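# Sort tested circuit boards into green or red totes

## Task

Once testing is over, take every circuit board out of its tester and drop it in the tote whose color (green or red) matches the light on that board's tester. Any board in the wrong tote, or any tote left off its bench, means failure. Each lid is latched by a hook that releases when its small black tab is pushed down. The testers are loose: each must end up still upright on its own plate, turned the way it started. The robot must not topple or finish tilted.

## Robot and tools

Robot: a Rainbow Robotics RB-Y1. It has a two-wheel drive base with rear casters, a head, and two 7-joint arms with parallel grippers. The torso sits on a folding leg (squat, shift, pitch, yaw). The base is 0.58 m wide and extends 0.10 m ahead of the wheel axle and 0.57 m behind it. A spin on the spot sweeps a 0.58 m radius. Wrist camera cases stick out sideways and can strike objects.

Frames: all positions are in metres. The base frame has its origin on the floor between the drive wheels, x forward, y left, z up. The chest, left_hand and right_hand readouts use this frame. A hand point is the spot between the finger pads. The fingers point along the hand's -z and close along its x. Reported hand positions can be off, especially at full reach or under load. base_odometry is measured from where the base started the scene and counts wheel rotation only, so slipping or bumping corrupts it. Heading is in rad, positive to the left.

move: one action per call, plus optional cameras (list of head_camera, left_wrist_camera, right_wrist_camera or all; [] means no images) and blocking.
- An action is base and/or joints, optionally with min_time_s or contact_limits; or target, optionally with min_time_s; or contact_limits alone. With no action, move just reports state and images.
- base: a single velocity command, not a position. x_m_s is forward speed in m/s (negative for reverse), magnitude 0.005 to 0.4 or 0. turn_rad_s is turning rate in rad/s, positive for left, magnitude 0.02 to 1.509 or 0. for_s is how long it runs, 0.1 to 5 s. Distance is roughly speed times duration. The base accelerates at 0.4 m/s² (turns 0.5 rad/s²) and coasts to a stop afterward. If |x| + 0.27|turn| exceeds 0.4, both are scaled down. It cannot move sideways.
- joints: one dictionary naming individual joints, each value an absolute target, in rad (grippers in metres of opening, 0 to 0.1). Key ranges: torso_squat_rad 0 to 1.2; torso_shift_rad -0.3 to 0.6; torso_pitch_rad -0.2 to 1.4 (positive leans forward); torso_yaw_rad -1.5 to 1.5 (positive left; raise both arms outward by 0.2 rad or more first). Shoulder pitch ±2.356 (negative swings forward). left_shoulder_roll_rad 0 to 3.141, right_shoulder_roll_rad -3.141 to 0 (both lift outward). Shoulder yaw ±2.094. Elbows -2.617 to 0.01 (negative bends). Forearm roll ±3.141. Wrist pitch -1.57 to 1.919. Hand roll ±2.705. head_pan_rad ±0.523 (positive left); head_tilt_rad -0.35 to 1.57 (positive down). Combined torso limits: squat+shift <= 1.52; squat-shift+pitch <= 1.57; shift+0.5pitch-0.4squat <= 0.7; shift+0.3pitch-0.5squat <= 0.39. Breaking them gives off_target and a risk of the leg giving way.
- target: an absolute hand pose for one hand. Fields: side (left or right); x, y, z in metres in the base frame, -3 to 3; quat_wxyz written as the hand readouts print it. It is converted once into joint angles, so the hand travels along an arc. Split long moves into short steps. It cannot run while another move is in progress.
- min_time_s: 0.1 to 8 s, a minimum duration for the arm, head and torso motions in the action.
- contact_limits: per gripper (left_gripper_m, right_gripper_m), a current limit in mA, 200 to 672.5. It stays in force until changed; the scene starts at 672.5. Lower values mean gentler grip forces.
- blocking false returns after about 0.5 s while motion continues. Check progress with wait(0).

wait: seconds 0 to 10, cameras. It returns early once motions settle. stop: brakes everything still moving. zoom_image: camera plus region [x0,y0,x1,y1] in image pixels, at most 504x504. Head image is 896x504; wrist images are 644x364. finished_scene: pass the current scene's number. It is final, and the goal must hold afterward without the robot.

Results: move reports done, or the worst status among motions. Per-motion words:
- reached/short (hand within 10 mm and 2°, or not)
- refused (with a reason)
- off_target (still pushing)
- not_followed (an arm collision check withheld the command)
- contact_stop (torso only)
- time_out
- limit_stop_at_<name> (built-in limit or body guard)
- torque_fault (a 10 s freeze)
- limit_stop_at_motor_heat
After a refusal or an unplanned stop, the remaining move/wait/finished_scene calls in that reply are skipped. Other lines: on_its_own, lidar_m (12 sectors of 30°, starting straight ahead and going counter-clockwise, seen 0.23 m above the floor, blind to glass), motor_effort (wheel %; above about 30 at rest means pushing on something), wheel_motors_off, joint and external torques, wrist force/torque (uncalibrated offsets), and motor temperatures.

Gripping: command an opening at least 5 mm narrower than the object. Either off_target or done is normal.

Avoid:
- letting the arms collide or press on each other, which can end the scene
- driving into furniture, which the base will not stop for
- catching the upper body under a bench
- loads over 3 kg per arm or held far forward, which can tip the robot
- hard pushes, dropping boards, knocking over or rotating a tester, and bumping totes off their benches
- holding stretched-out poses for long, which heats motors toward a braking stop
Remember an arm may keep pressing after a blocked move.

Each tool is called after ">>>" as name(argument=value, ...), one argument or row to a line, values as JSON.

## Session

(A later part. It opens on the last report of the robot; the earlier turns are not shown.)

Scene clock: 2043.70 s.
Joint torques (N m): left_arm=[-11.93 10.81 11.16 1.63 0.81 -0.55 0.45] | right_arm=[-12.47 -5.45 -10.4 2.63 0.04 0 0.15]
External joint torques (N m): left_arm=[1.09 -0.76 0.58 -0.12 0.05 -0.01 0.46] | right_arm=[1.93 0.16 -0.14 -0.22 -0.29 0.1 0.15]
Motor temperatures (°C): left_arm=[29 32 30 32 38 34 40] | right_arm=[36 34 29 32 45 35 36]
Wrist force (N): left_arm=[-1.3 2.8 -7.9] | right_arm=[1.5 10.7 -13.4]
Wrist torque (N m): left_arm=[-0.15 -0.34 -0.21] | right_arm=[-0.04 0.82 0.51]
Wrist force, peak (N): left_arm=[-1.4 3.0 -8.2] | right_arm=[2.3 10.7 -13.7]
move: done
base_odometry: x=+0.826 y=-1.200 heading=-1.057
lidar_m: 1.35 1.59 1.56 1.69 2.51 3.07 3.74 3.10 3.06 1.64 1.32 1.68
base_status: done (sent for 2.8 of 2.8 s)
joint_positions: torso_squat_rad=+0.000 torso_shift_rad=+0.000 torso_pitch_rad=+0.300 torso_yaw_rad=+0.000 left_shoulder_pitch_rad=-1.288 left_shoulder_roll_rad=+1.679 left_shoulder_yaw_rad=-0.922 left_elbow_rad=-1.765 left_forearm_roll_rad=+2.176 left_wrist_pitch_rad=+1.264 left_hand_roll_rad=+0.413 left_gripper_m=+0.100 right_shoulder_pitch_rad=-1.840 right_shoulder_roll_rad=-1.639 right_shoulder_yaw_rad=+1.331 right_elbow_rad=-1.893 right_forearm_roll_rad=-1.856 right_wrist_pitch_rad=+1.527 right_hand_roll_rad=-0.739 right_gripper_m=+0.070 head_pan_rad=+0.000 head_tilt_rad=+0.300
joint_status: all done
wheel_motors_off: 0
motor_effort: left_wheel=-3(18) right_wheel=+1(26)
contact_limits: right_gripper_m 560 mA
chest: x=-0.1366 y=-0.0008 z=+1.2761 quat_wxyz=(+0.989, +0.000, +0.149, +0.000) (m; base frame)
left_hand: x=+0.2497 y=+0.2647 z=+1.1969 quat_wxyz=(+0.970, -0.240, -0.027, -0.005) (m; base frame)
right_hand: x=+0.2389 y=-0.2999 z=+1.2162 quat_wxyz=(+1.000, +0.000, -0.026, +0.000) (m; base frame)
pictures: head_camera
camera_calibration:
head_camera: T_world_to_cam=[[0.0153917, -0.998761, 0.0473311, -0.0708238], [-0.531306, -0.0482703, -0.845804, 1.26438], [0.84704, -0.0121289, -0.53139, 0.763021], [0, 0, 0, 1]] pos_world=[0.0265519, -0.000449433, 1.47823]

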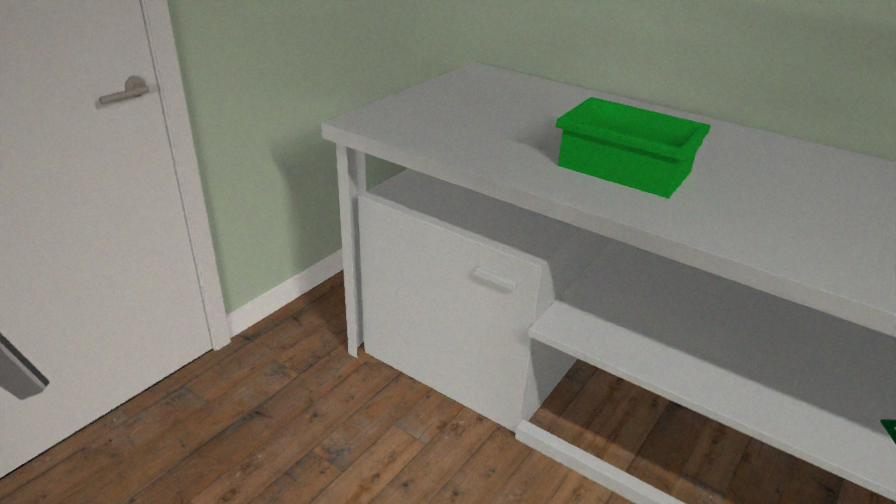

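>>> move(
  base={"turn_rad_s":0.3,"for_s":0.84},
  cameras=[],
)

>>> move(
  base={"x_m_s":0.3,"for_s":1.93},
  cameras=[],
)

>>> move(
  base={"turn_rad_s":-0.5,"for_s":1.67},
  cameras=["head_camera"],
)

Scene clock: 2056.50 s.
Joint torques (N m): left_arm=[-11.93 10.7 11.28 1.58 0.88 -0.55 0.52] | right_arm=[-12.61 -5.49 -10.3 2.71 -0.01 -0.06 0.06]
External joint torques (N m): left_arm=[1.09 -0.88 0.7 -0.17 0.12 -0.01 0.53] | right_arm=[1.79 0.12 -0.04 -0.13 -0.34 0.03 0.05]
Motor temperatures (°C): left_arm=[29 32 30 32 38 34 40] | right_arm=[36 34 29 32 45 35 36]
Wrist force (N): left_arm=[-1.1 3.0 -7.9] | right_arm=[1.7 10.7 -13.4]
Wrist torque (N m): left_arm=[-0.19 -0.31 -0.21] | right_arm=[-0.03 0.83 0.54]
Wrist force, peak (N): left_arm=[-1.2 3.2 -8.0] | right_arm=[1.9 10.9 -13.6]
move: done
base_odometry: x=+0.826 y=-1.200 heading=-0.807
lidar_m: 1.47 1.55 1.59 1.93 3.07 3.07 3.39 3.06 2.92 1.55 1.31 1.34
base_status: done (sent for 0.83 of 0.83 s)
joint_positions: torso_squat_rad=+0.000 torso_shift_rad=+0.000 torso_pitch_rad=+0.300 torso_yaw_rad=+0.000 left_shoulder_pitch_rad=-1.288 left_shoulder_roll_rad=+1.679 left_shoulder_yaw_rad=-0.922 left_elbow_rad=-1.765 left_forearm_roll_rad=+2.176 left_wrist_pitch_rad=+1.264 left_hand_roll_rad=+0.413 left_gripper_m=+0.100 right_shoulder_pitch_rad=-1.840 right_shoulder_roll_rad=-1.639 right_shoulder_yaw_rad=+1.331 right_elbow_rad=-1.893 right_forearm_roll_rad=-1.856 right_wrist_pitch_rad=+1.527 right_hand_roll_rad=-0.739 right_gripper_m=+0.070 head_pan_rad=+0.000 head_tilt_rad=+0.300
joint_status: not commanded
wheel_motors_off: 0
motor_effort: left_wheel=-2(25) right_wheel=+0(24)
contact_limits: right_gripper_m 560 mA
chest: x=-0.1366 y=-0.0008 z=+1.2761 quat_wxyz=(+0.989, +0.000, +0.149, +0.000) (m; base frame)
left_hand: x=+0.2497 y=+0.2647 z=+1.1969 quat_wxyz=(+0.970, -0.240, -0.027, -0.005) (m; base frame)
right_hand: x=+0.2389 y=-0.2999 z=+1.2161 quat_wxyz=(+1.000, +0.000, -0.026, +0.000) (m; base frame)
pictures: none
No camera images: "cameras" was empty.

Scene clock: 2059.53 s.
Joint torques (N m): left_arm=[-11.91 10.8 10.96 1.56 0.77 -0.49 0.42] | right_arm=[-12.61 -5.67 -10.37 2.6 -0.04 -0.19 0.12]
External joint torques (N m): left_arm=[1.1 -0.78 0.38 -0.19 0 0.05 0.43] | right_arm=[1.79 -0.06 -0.11 -0.24 -0.36 -0.09 0.12]
Motor temperatures (°C): left_arm=[29 32 30 32 38 34 40] | right_arm=[36 34 29 32 45 35 36]
Wrist force (N): left_arm=[-1.4 2.9 -7.7] | right_arm=[1.5 10.7 -13.0]
Wrist torque (N m): left_arm=[-0.17 -0.35 -0.21] | right_arm=[-0.04 0.81 0.51]
Wrist force, peak (N): left_arm=[-1.5 3.1 -8.0] | right_arm=[1.7 10.6 -13.7]
move: done
base_odometry: x=+1.228 y=-1.618 heading=-0.807
lidar_m: 1.00 1.12 1.12 1.40 2.72 3.47 3.88 3.50 1.62 1.29 1.49 0.85
base_status: done (sent for 1.93 of 1.93 s)
joint_positions: torso_squat_rad=+0.000 torso_shift_rad=+0.000 torso_pitch_rad=+0.300 torso_yaw_rad=+0.000 left_shoulder_pitch_rad=-1.288 left_shoulder_roll_rad=+1.679 left_shoulder_yaw_rad=-0.922 left_elbow_rad=-1.765 left_forearm_roll_rad=+2.176 left_wrist_pitch_rad=+1.264 left_hand_roll_rad=+0.413 left_gripper_m=+0.100 right_shoulder_pitch_rad=-1.840 right_shoulder_roll_rad=-1.639 right_shoulder_yaw_rad=+1.331 right_elbow_rad=-1.893 right_forearm_roll_rad=-1.856 right_wrist_pitch_rad=+1.527 right_hand_roll_rad=-0.739 right_gripper_m=+0.070 head_pan_rad=+0.000 head_tilt_rad=+0.300
joint_status: not commanded
wheel_motors_off: 0
motor_effort: left_wheel=-2(28) right_wheel=-2(29)
contact_limits: right_gripper_m 560 mA
chest: x=-0.1366 y=-0.0008 z=+1.2761 quat_wxyz=(+0.989, +0.000, +0.149, +0.000) (m; base frame)
left_hand: x=+0.2497 y=+0.2647 z=+1.1969 quat_wxyz=(+0.970, -0.240, -0.027, -0.005) (m; base frame)
right_hand: x=+0.2390 y=-0.2999 z=+1.2161 quat_wxyz=(+1.000, +0.000, -0.026, +0.000) (m; base frame)
pictures: none
No camera images: "cameras" was empty.

Scene clock: 2062.50 s.
Joint torques (N m): left_arm=[-11.94 10.71 10.9 1.53 0.9 -0.45 0.42] | right_arm=[-12.67 -5.6 -10.46 2.64 -0.04 -0.14 0.09]
External joint torques (N m): left_arm=[1.08 -0.86 0.32 -0.22 0.13 0.09 0.43] | right_arm=[1.73 0.01 -0.2 -0.21 -0.37 -0.05 0.08]
Motor temperatures (°C): left_arm=[29 32 30 32 38 34 40] | right_arm=[36 34 29 32 45 35 36]
Wrist force (N): left_arm=[-1.0 2.7 -7.5] | right_arm=[1.9 10.6 -13.4]
Wrist torque (N m): left_arm=[-0.15 -0.30 -0.21] | right_arm=[-0.04 0.84 0.52]
Wrist force, peak (N): left_arm=[-1.3 3.0 -8.1] | right_arm=[1.7 11.0 -13.6]
move: done
base_odometry: x=+1.228 y=-1.618 heading=-1.640
lidar_m: 0.84 0.87 1.16 1.11 1.20 1.70 3.47 3.75 3.60 3.21 1.26 1.44
base_status: done (sent for 1.67 of 1.67 s)
joint_positions: torso_squat_rad=+0.000 torso_shift_rad=+0.000 torso_pitch_rad=+0.300 torso_yaw_rad=+0.000 left_shoulder_pitch_rad=-1.288 left_shoulder_roll_rad=+1.679 left_shoulder_yaw_rad=-0.922 left_elbow_rad=-1.765 left_forearm_roll_rad=+2.176 left_wrist_pitch_rad=+1.264 left_hand_roll_rad=+0.413 left_gripper_m=+0.100 right_shoulder_pitch_rad=-1.840 right_shoulder_roll_rad=-1.639 right_shoulder_yaw_rad=+1.331 right_elbow_rad=-1.893 right_forearm_roll_rad=-1.856 right_wrist_pitch_rad=+1.527 right_hand_roll_rad=-0.739 right_gripper_m=+0.070 head_pan_rad=+0.000 head_tilt_rad=+0.300
joint_status: not commanded
wheel_motors_off: 0
motor_effort: left_wheel=+3(24) right_wheel=+1(24)
contact_limits: right_gripper_m 560 mA
chest: x=-0.1366 y=-0.0008 z=+1.2761 quat_wxyz=(+0.989, +0.000, +0.149, +0.000) (m; base frame)
left_hand: x=+0.2497 y=+0.2647 z=+1.1969 quat_wxyz=(+0.970, -0.240, -0.027, -0.005) (m; base frame)
right_hand: x=+0.2389 y=-0.2999 z=+1.2161 quat_wxyz=(+1.000, +0.000, -0.026, +0.000) (m; base frame)
pictures: head_camera
camera_calibration:
head_camera: T_world_to_cam=[[0.015396, -0.99876, 0.0473358, -0.0708252], [-0.53135, -0.048276, -0.845776, 1.26435], [0.847013, -0.0121303, -0.531434, 0.763049], [0, 0, 0, 1]] pos_world=[0.0265892, -0.000443851, 1.47822]

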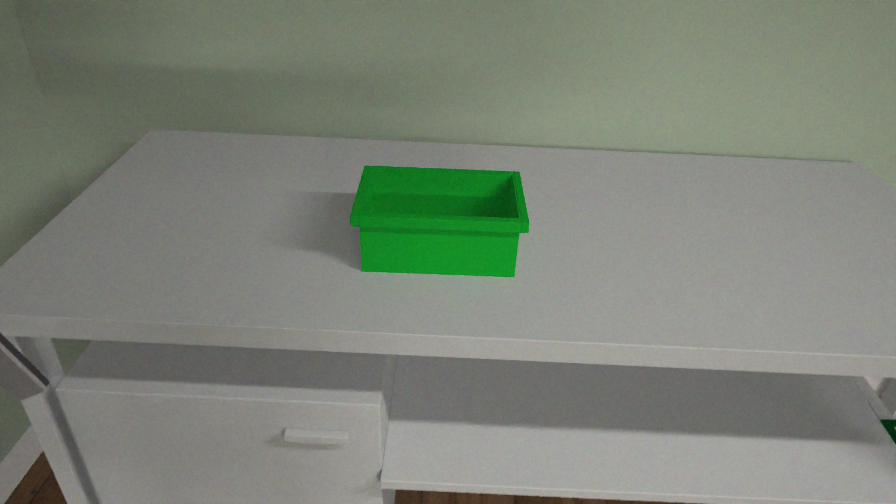

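>>> move(
  base={"x_m_s":0.2,"for_s":3.1},
  joints={"head_tilt_rad":0.6},
  cameras=["head_camera"],
)

Scene clock: 2073.40 s.
Joint torques (N m): left_arm=[-11.88 10.79 10.93 1.48 0.8 -0.52 0.42] | right_arm=[-12.87 -5.43 -10.45 2.77 0.07 -0.1 0.1]
External joint torques (N m): left_arm=[1.13 -0.79 0.35 -0.27 0.03 0.02 0.43] | right_arm=[1.54 0.18 -0.2 -0.08 -0.25 -0.01 0.1]
Motor temperatures (°C): left_arm=[29 32 30 32 38 34 40] | right_arm=[36 34 29 32 45 35 36]
Wrist force (N): left_arm=[-1.3 3.1 -7.6] | right_arm=[2.0 10.7 -13.1]
Wrist torque (N m): left_arm=[-0.19 -0.33 -0.22] | right_arm=[-0.05 0.86 0.52]
Wrist force, peak (N): left_arm=[-1.5 3.1 -8.2] | right_arm=[1.9 10.9 -13.8]
move: done
base_odometry: x=+1.185 y=-2.237 heading=-1.640
lidar_m: 0.43 0.24 0.31 1.08 1.16 1.66 4.09 4.35 3.62 1.02 1.01 0.90
base_status: done (sent for 3.1 of 3.1 s)
joint_positions: torso_squat_rad=+0.000 torso_shift_rad=+0.000 torso_pitch_rad=+0.300 torso_yaw_rad=+0.000 left_shoulder_pitch_rad=-1.288 left_shoulder_roll_rad=+1.679 left_shoulder_yaw_rad=-0.922 left_elbow_rad=-1.765 left_forearm_roll_rad=+2.176 left_wrist_pitch_rad=+1.264 left_hand_roll_rad=+0.413 left_gripper_m=+0.100 right_shoulder_pitch_rad=-1.840 right_shoulder_roll_rad=-1.639 right_shoulder_yaw_rad=+1.331 right_elbow_rad=-1.893 right_forearm_roll_rad=-1.856 right_wrist_pitch_rad=+1.527 right_hand_roll_rad=-0.739 right_gripper_m=+0.070 head_pan_rad=+0.000 head_tilt_rad=+0.600
joint_status: all done
wheel_motors_off: 0
motor_effort: left_wheel=-2(30) right_wheel=+0(26)
contact_limits: right_gripper_m 560 mA
chest: x=-0.1365 y=-0.0008 z=+1.2761 quat_wxyz=(+0.989, +0.000, +0.149, +0.000) (m; base frame)
left_hand: x=+0.2497 y=+0.2647 z=+1.1969 quat_wxyz=(+0.970, -0.240, -0.026, -0.005) (m; base frame)
right_hand: x=+0.2390 y=-0.2999 z=+1.2161 quat_wxyz=(+1.000, +0.000, -0.025, +0.000) (m; base frame)
pictures: head_camera
camera_calibration:
head_camera: T_world_to_cam=[[0.0289619, -0.998755, 0.0406055, -0.0602295], [-0.757558, -0.0484336, -0.650969, 0.967052], [0.652126, -0.0119077, -0.758017, 1.08298], [0, 0, 0, 1]] pos_world=[0.0281027, -0.000420972, 1.45288]

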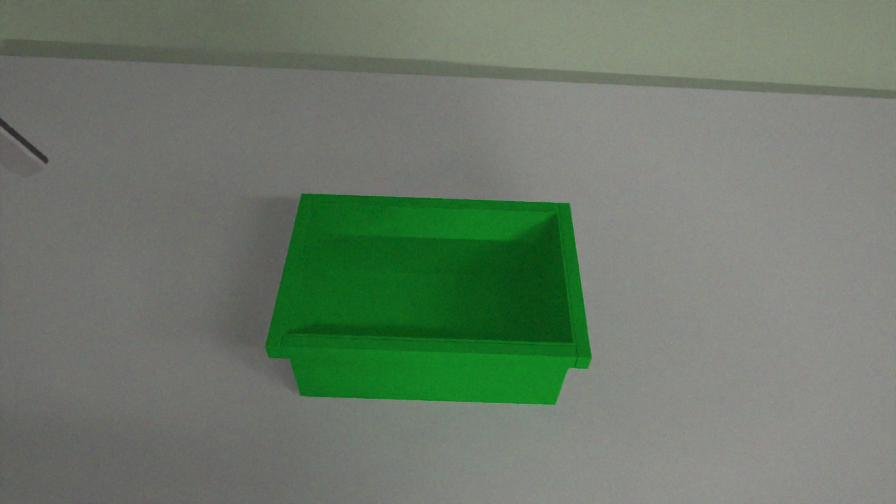

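>>> move(
  target={"side":"right","x":0.37,"y":0.0,"z":1.12,"quat_wxyz":[1,0,0,0]},
  min_time_s=2,
  cameras=[],
)

>>> move(
  joints={"torso_squat_rad":0.35,"torso_pitch_rad":0.4,"head_tilt_rad":0.75},
  cameras=[],
)

>>> move(
  target={"side":"right","x":0.408,"y":0.01,"z":1.02,"quat_wxyz":[1,0,0,0]},
  min_time_s=2,
  cameras=["head_camera","right_wrist_camera"],
)

Scene clock: 2086.60 s.
Joint torques (N m): left_arm=[-11.92 10.54 10.82 1.5 0.79 -0.47 0.45] | right_arm=[-24.38 -9.67 -3.78 2.06 0.25 -0.14 0.29]
External joint torques (N m): left_arm=[1.1 -1.04 0.24 -0.25 0.03 0.07 0.46] | right_arm=[1.89 -0.25 1.08 0.69 0 -0.11 0.29]
Motor temperatures (°C): left_arm=[29 32 30 32 38 34 40] | right_arm=[36 34 29 32 45 35 36]
Wrist force (N): left_arm=[-1.1 3.1 -7.5] | right_arm=[2.2 10.9 -13.5]
Wrist torque (N m): left_arm=[-0.19 -0.31 -0.22] | right_arm=[-0.07 0.86 0.50]
Wrist force, peak (N): left_arm=[-1.5 3.2 -8.1] | right_arm=[2.0 11.4 -13.5]
move: done
base_odometry: x=+1.185 y=-2.237 heading=-1.640
lidar_m: 0.43 0.25 0.32 1.08 1.15 1.66 4.09 4.35 3.62 1.02 1.01 0.90
base_status: not commanded
joint_positions: torso_squat_rad=+0.000 torso_shift_rad=+0.000 torso_pitch_rad=+0.300 torso_yaw_rad=+0.000 left_shoulder_pitch_rad=-1.288 left_shoulder_roll_rad=+1.679 left_shoulder_yaw_rad=-0.922 left_elbow_rad=-1.765 left_forearm_roll_rad=+2.176 left_wrist_pitch_rad=+1.264 left_hand_roll_rad=+0.413 left_gripper_m=+0.100 right_shoulder_pitch_rad=-1.945 right_shoulder_roll_rad=-0.296 right_shoulder_yaw_rad=+1.384 right_elbow_rad=-0.532 right_forearm_roll_rad=-1.716 right_wrist_pitch_rad=+1.522 right_hand_roll_rad=-0.702 right_gripper_m=+0.070 head_pan_rad=+0.000 head_tilt_rad=+0.600
joint_status: all done
wheel_motors_off: 0
motor_effort: left_wheel=-3(3) right_wheel=+2(3)
contact_limits: right_gripper_m 560 mA
chest: x=-0.1366 y=-0.0008 z=+1.2761 quat_wxyz=(+0.989, +0.000, +0.149, +0.000) (m; base frame)
left_hand: x=+0.2496 y=+0.2647 z=+1.1970 quat_wxyz=(+0.970, -0.240, -0.027, -0.005) (m; base frame)
right_hand: x=+0.3695 y=+0.0000 z=+1.1202 quat_wxyz=(+1.000, +0.001, -0.002, +0.000) (m; base frame)
right_hand_status: reached (checked arc, planned for 2.0 s): 1 mm and 0.3 deg off.
pictures: none
No camera images: "cameras" was empty.

Scene clock: 2088.57 s.
Joint torques (N m): left_arm=[-11.59 11.7 10.8 1.12 0.9 -0.39 0.47] | right_arm=[-24.46 -8.38 -4.21 1.6 0.06 -0.04 0.3]
External joint torques (N m): left_arm=[1.12 -0.83 0.35 -0.18 0.06 -0.03 0.48] | right_arm=[1.83 0.02 0.69 0.72 -0.06 -0.17 0.31]
Motor temperatures (°C): left_arm=[29 32 30 32 38 34 40] | right_arm=[36 34 29 32 45 35 36]
Wrist force (N): left_arm=[-0.5 3.1 -7.9] | right_arm=[2.7 10.6 -13.5]
Wrist torque (N m): left_arm=[-0.19 -0.24 -0.21] | right_arm=[-0.02 0.87 0.54]
Wrist force, peak (N): left_arm=[-0.2 3.3 -8.0] | right_arm=[3.0 11.0 -13.8]
move: done
base_odometry: x=+1.185 y=-2.237 heading=-1.640
lidar_m: 0.44 0.25 0.31 1.08 1.15 1.65 4.09 4.34 3.63 1.02 1.01 0.91
base_status: not commanded
joint_positions: torso_squat_rad=+0.350 torso_shift_rad=+0.000 torso_pitch_rad=+0.400 torso_yaw_rad=+0.000 left_shoulder_pitch_rad=-1.288 left_shoulder_roll_rad=+1.679 left_shoulder_yaw_rad=-0.922 left_elbow_rad=-1.765 left_forearm_roll_rad=+2.176 left_wrist_pitch_rad=+1.264 left_hand_roll_rad=+0.413 left_gripper_m=+0.100 right_shoulder_pitch_rad=-1.945 right_shoulder_roll_rad=-0.296 right_shoulder_yaw_rad=+1.384 right_elbow_rad=-0.532 right_forearm_roll_rad=-1.716 right_wrist_pitch_rad=+1.522 right_hand_roll_rad=-0.702 right_gripper_m=+0.070 head_pan_rad=+0.000 head_tilt_rad=+0.750
joint_status: all done
wheel_motors_off: 0
motor_effort: left_wheel=-2(3) right_wheel=+1(3)
contact_limits: right_gripper_m 560 mA
chest: x=-0.1076 y=-0.0007 z=+1.2231 quat_wxyz=(+0.980, +0.000, +0.199, +0.000) (m; base frame)
left_hand: x=+0.2689 y=+0.2647 z=+1.1057 quat_wxyz=(+0.970, -0.240, +0.022, +0.007) (m; base frame)
right_hand: x=+0.3805 y=+0.0001 z=+1.0174 quat_wxyz=(+0.999, +0.001, +0.048, +0.000) (m; base frame)
pictures: none
No camera images: "cameras" was empty.

Scene clock: 2090.90 s.
Joint torques (N m): left_arm=[-11.63 11.72 10.9 1.09 0.93 -0.37 0.43] | right_arm=[-25.81 -6.31 -2.48 1.88 0.32 -0.35 0.33]
External joint torques (N m): left_arm=[1.08 -0.81 0.45 -0.22 0.09 -0.01 0.44] | right_arm=[0.64 2.3 0.94 0.75 0.06 -0.3 0.33]
Motor temperatures (°C): left_arm=[29 32 30 32 38 34 40] | right_arm=[36 34 29 32 45 35 36]
Wrist force (N): left_arm=[-0.7 3.3 -7.8] | right_arm=[2.4 10.6 -13.5]
Wrist torque (N m): left_arm=[-0.20 -0.28 -0.21] | right_arm=[-0.02 0.86 0.51]
Wrist force, peak (N): left_arm=[-0.4 3.0 -8.1] | right_arm=[2.8 10.7 -13.8]
move: done
base_odometry: x=+1.185 y=-2.237 heading=-1.640
lidar_m: 0.44 0.25 0.32 1.09 1.15 1.66 4.09 4.35 3.62 1.02 1.00 0.91
base_status: not commanded
joint_positions: torso_squat_rad=+0.350 torso_shift_rad=+0.000 torso_pitch_rad=+0.400 torso_yaw_rad=+0.000 left_shoulder_pitch_rad=-1.288 left_shoulder_roll_rad=+1.679 left_shoulder_yaw_rad=-0.922 left_elbow_rad=-1.765 left_forearm_roll_rad=+2.176 left_wrist_pitch_rad=+1.264 left_hand_roll_rad=+0.413 left_gripper_m=+0.100 right_shoulder_pitch_rad=-1.974 right_shoulder_roll_rad=-0.207 right_shoulder_yaw_rad=+1.396 right_elbow_rad=-0.366 right_forearm_roll_rad=-1.676 right_wrist_pitch_rad=+1.449 right_hand_roll_rad=-0.635 right_gripper_m=+0.070 head_pan_rad=+0.000 head_tilt_rad=+0.750
joint_status: all done
wheel_motors_off: 0
motor_effort: left_wheel=-3(4) right_wheel=+2(3)
contact_limits: right_gripper_m 560 mA
chest: x=-0.1076 y=-0.0007 z=+1.2231 quat_wxyz=(+0.980, +0.000, +0.199, +0.000) (m; base frame)
left_hand: x=+0.2689 y=+0.2647 z=+1.1057 quat_wxyz=(+0.970, -0.240, +0.022, +0.007) (m; base frame)
right_hand: x=+0.4072 y=+0.0094 z=+1.0201 quat_wxyz=(+1.000, +0.003, -0.006, -0.001) (m; base frame)
right_hand_status: reached (checked arc, planned for 2.0 s): 1 mm and 0.8 deg off.
pictures: head_camera, right_wrist_camera
camera_calibration:
head_camera: T_world_to_cam=[[0.0382995, -0.99875, 0.0321199, -0.047089], [-0.894996, -0.0485812, -0.443421, 0.670719], [0.444427, -0.0117644, -0.895738, 1.19606], [0, 0, 0, 1]] pos_world=[0.0705306, -0.000374885, 1.37028]
right_wrist_camera: T_world_to_cam=[[-0.999342, 0.0214692, -0.0292315, 0.439039], [0.00604092, 0.893246, 0.449527, -0.43618], [0.035762, 0.449055, -0.892788, 0.963675], [0, 0, 0, 1]] pos_world=[0.406923, -0.0525522, 1.06927]

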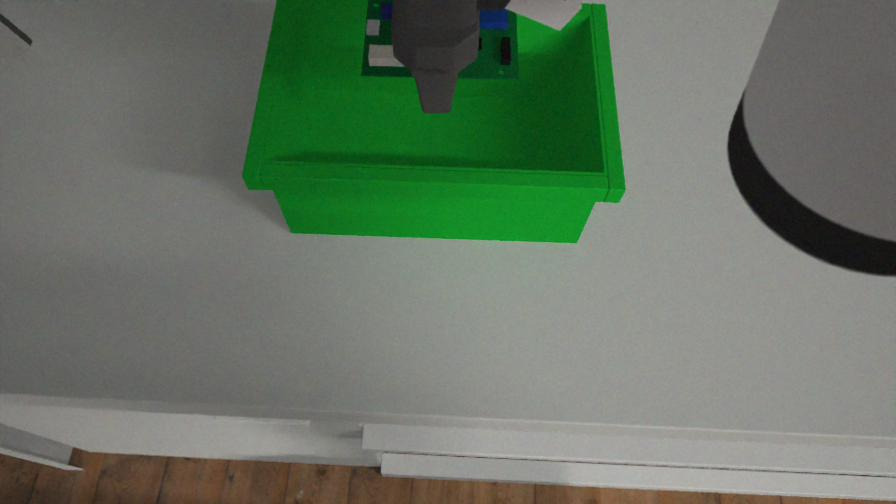

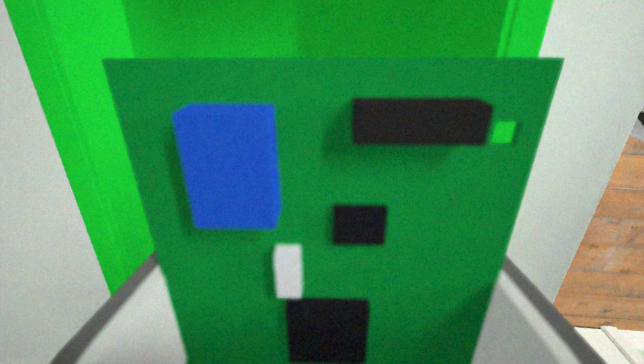

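>>> move(
  target={"side":"right","x":0.42,"y":0.01,"z":0.98,"quat_wxyz":[1,0,0,0]},
  min_time_s=1.5,
  cameras=["head_camera","right_wrist_camera"],
)

Scene clock: 2103.17 s.
Joint torques (N m): left_arm=[-11.87 11.55 10.91 1.16 0.87 -0.38 0.51] | right_arm=[-22.92 -5.39 -1.75 1.9 0.34 -0.42 0.34]
External joint torques (N m): left_arm=[0.84 -0.98 0.46 -0.15 0.02 -0.02 0.51] | right_arm=[3.4 2.65 0.78 0.78 0.07 -0.23 0.34]
Motor temperatures (°C): left_arm=[29 32 30 32 38 34 40] | right_arm=[36 34 29 32 45 35 36]
Wrist force (N): left_arm=[-0.2 3.1 -7.8] | right_arm=[1.8 10.5 -13.4]
Wrist torque (N m): left_arm=[-0.21 -0.20 -0.20] | right_arm=[-0.03 0.83 0.51]
Wrist force, peak (N): left_arm=[-0.3 3.3 -8.0] | right_arm=[2.3 11.0 -13.6]
move: short
base_odometry: x=+1.185 y=-2.237 heading=-1.640
lidar_m: 0.43 0.25 0.32 1.08 1.15 1.66 4.09 4.34 3.62 1.03 1.00 0.91
base_status: not commanded
joint_positions: torso_squat_rad=+0.350 torso_shift_rad=+0.000 torso_pitch_rad=+0.400 torso_yaw_rad=+0.000 left_shoulder_pitch_rad=-1.288 left_shoulder_roll_rad=+1.679 left_shoulder_yaw_rad=-0.922 left_elbow_rad=-1.765 left_forearm_roll_rad=+2.176 left_wrist_pitch_rad=+1.264 left_hand_roll_rad=+0.413 left_gripper_m=+0.100 right_shoulder_pitch_rad=-1.905 right_shoulder_roll_rad=-0.148 right_shoulder_yaw_rad=+1.409 right_elbow_rad=-0.267 right_forearm_roll_rad=-1.653 right_wrist_pitch_rad=+1.315 right_hand_roll_rad=-0.577 right_gripper_m=+0.070 head_pan_rad=+0.000 head_tilt_rad=+0.750
joint_status: all done
wheel_motors_off: 0
motor_effort: left_wheel=-2(4) right_wheel=+2(4)
contact_limits: right_gripper_m 560 mA
chest: x=-0.1076 y=-0.0007 z=+1.2231 quat_wxyz=(+0.980, +0.000, +0.199, +0.000) (m; base frame)
left_hand: x=+0.2689 y=+0.2647 z=+1.1057 quat_wxyz=(+0.970, -0.240, +0.022, +0.007) (m; base frame)
right_hand: x=+0.4197 y=+0.0097 z=+0.9805 quat_wxyz=(+0.999, +0.017, -0.036, +0.000) (m; base frame)
right_hand_status: short (checked arc, as near as the solve gets, planned for 1.5 s): 1 mm and 4.6 deg off. The place is met; only the turn is off.
pictures: head_camera, right_wrist_camera
camera_calibration:
head_camera: T_world_to_cam=[[0.0382995, -0.99875, 0.0321201, -0.0470891], [-0.894996, -0.0485813, -0.443421, 0.670719], [0.444427, -0.0117645, -0.895738, 1.19606], [0, 0, 0, 1]] pos_world=[0.0705308, -0.000374712, 1.37028]
right_wrist_camera: T_world_to_cam=[[-0.995804, 0.0223809, -0.0887318, 0.507141], [-0.0224281, 0.880369, 0.473759, -0.430423], [0.0887199, 0.473761, -0.876173, 0.888976], [0, 0, 0, 1]] pos_world=[0.41649, -0.0535811, 1.02781]

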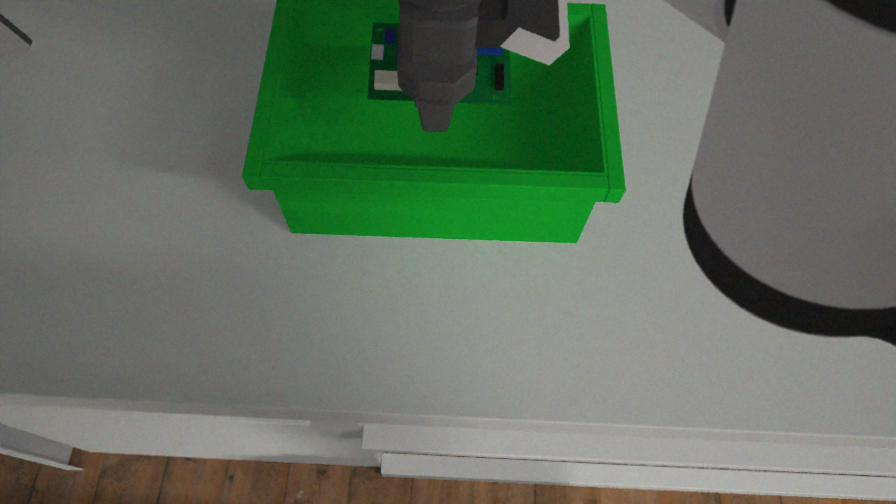

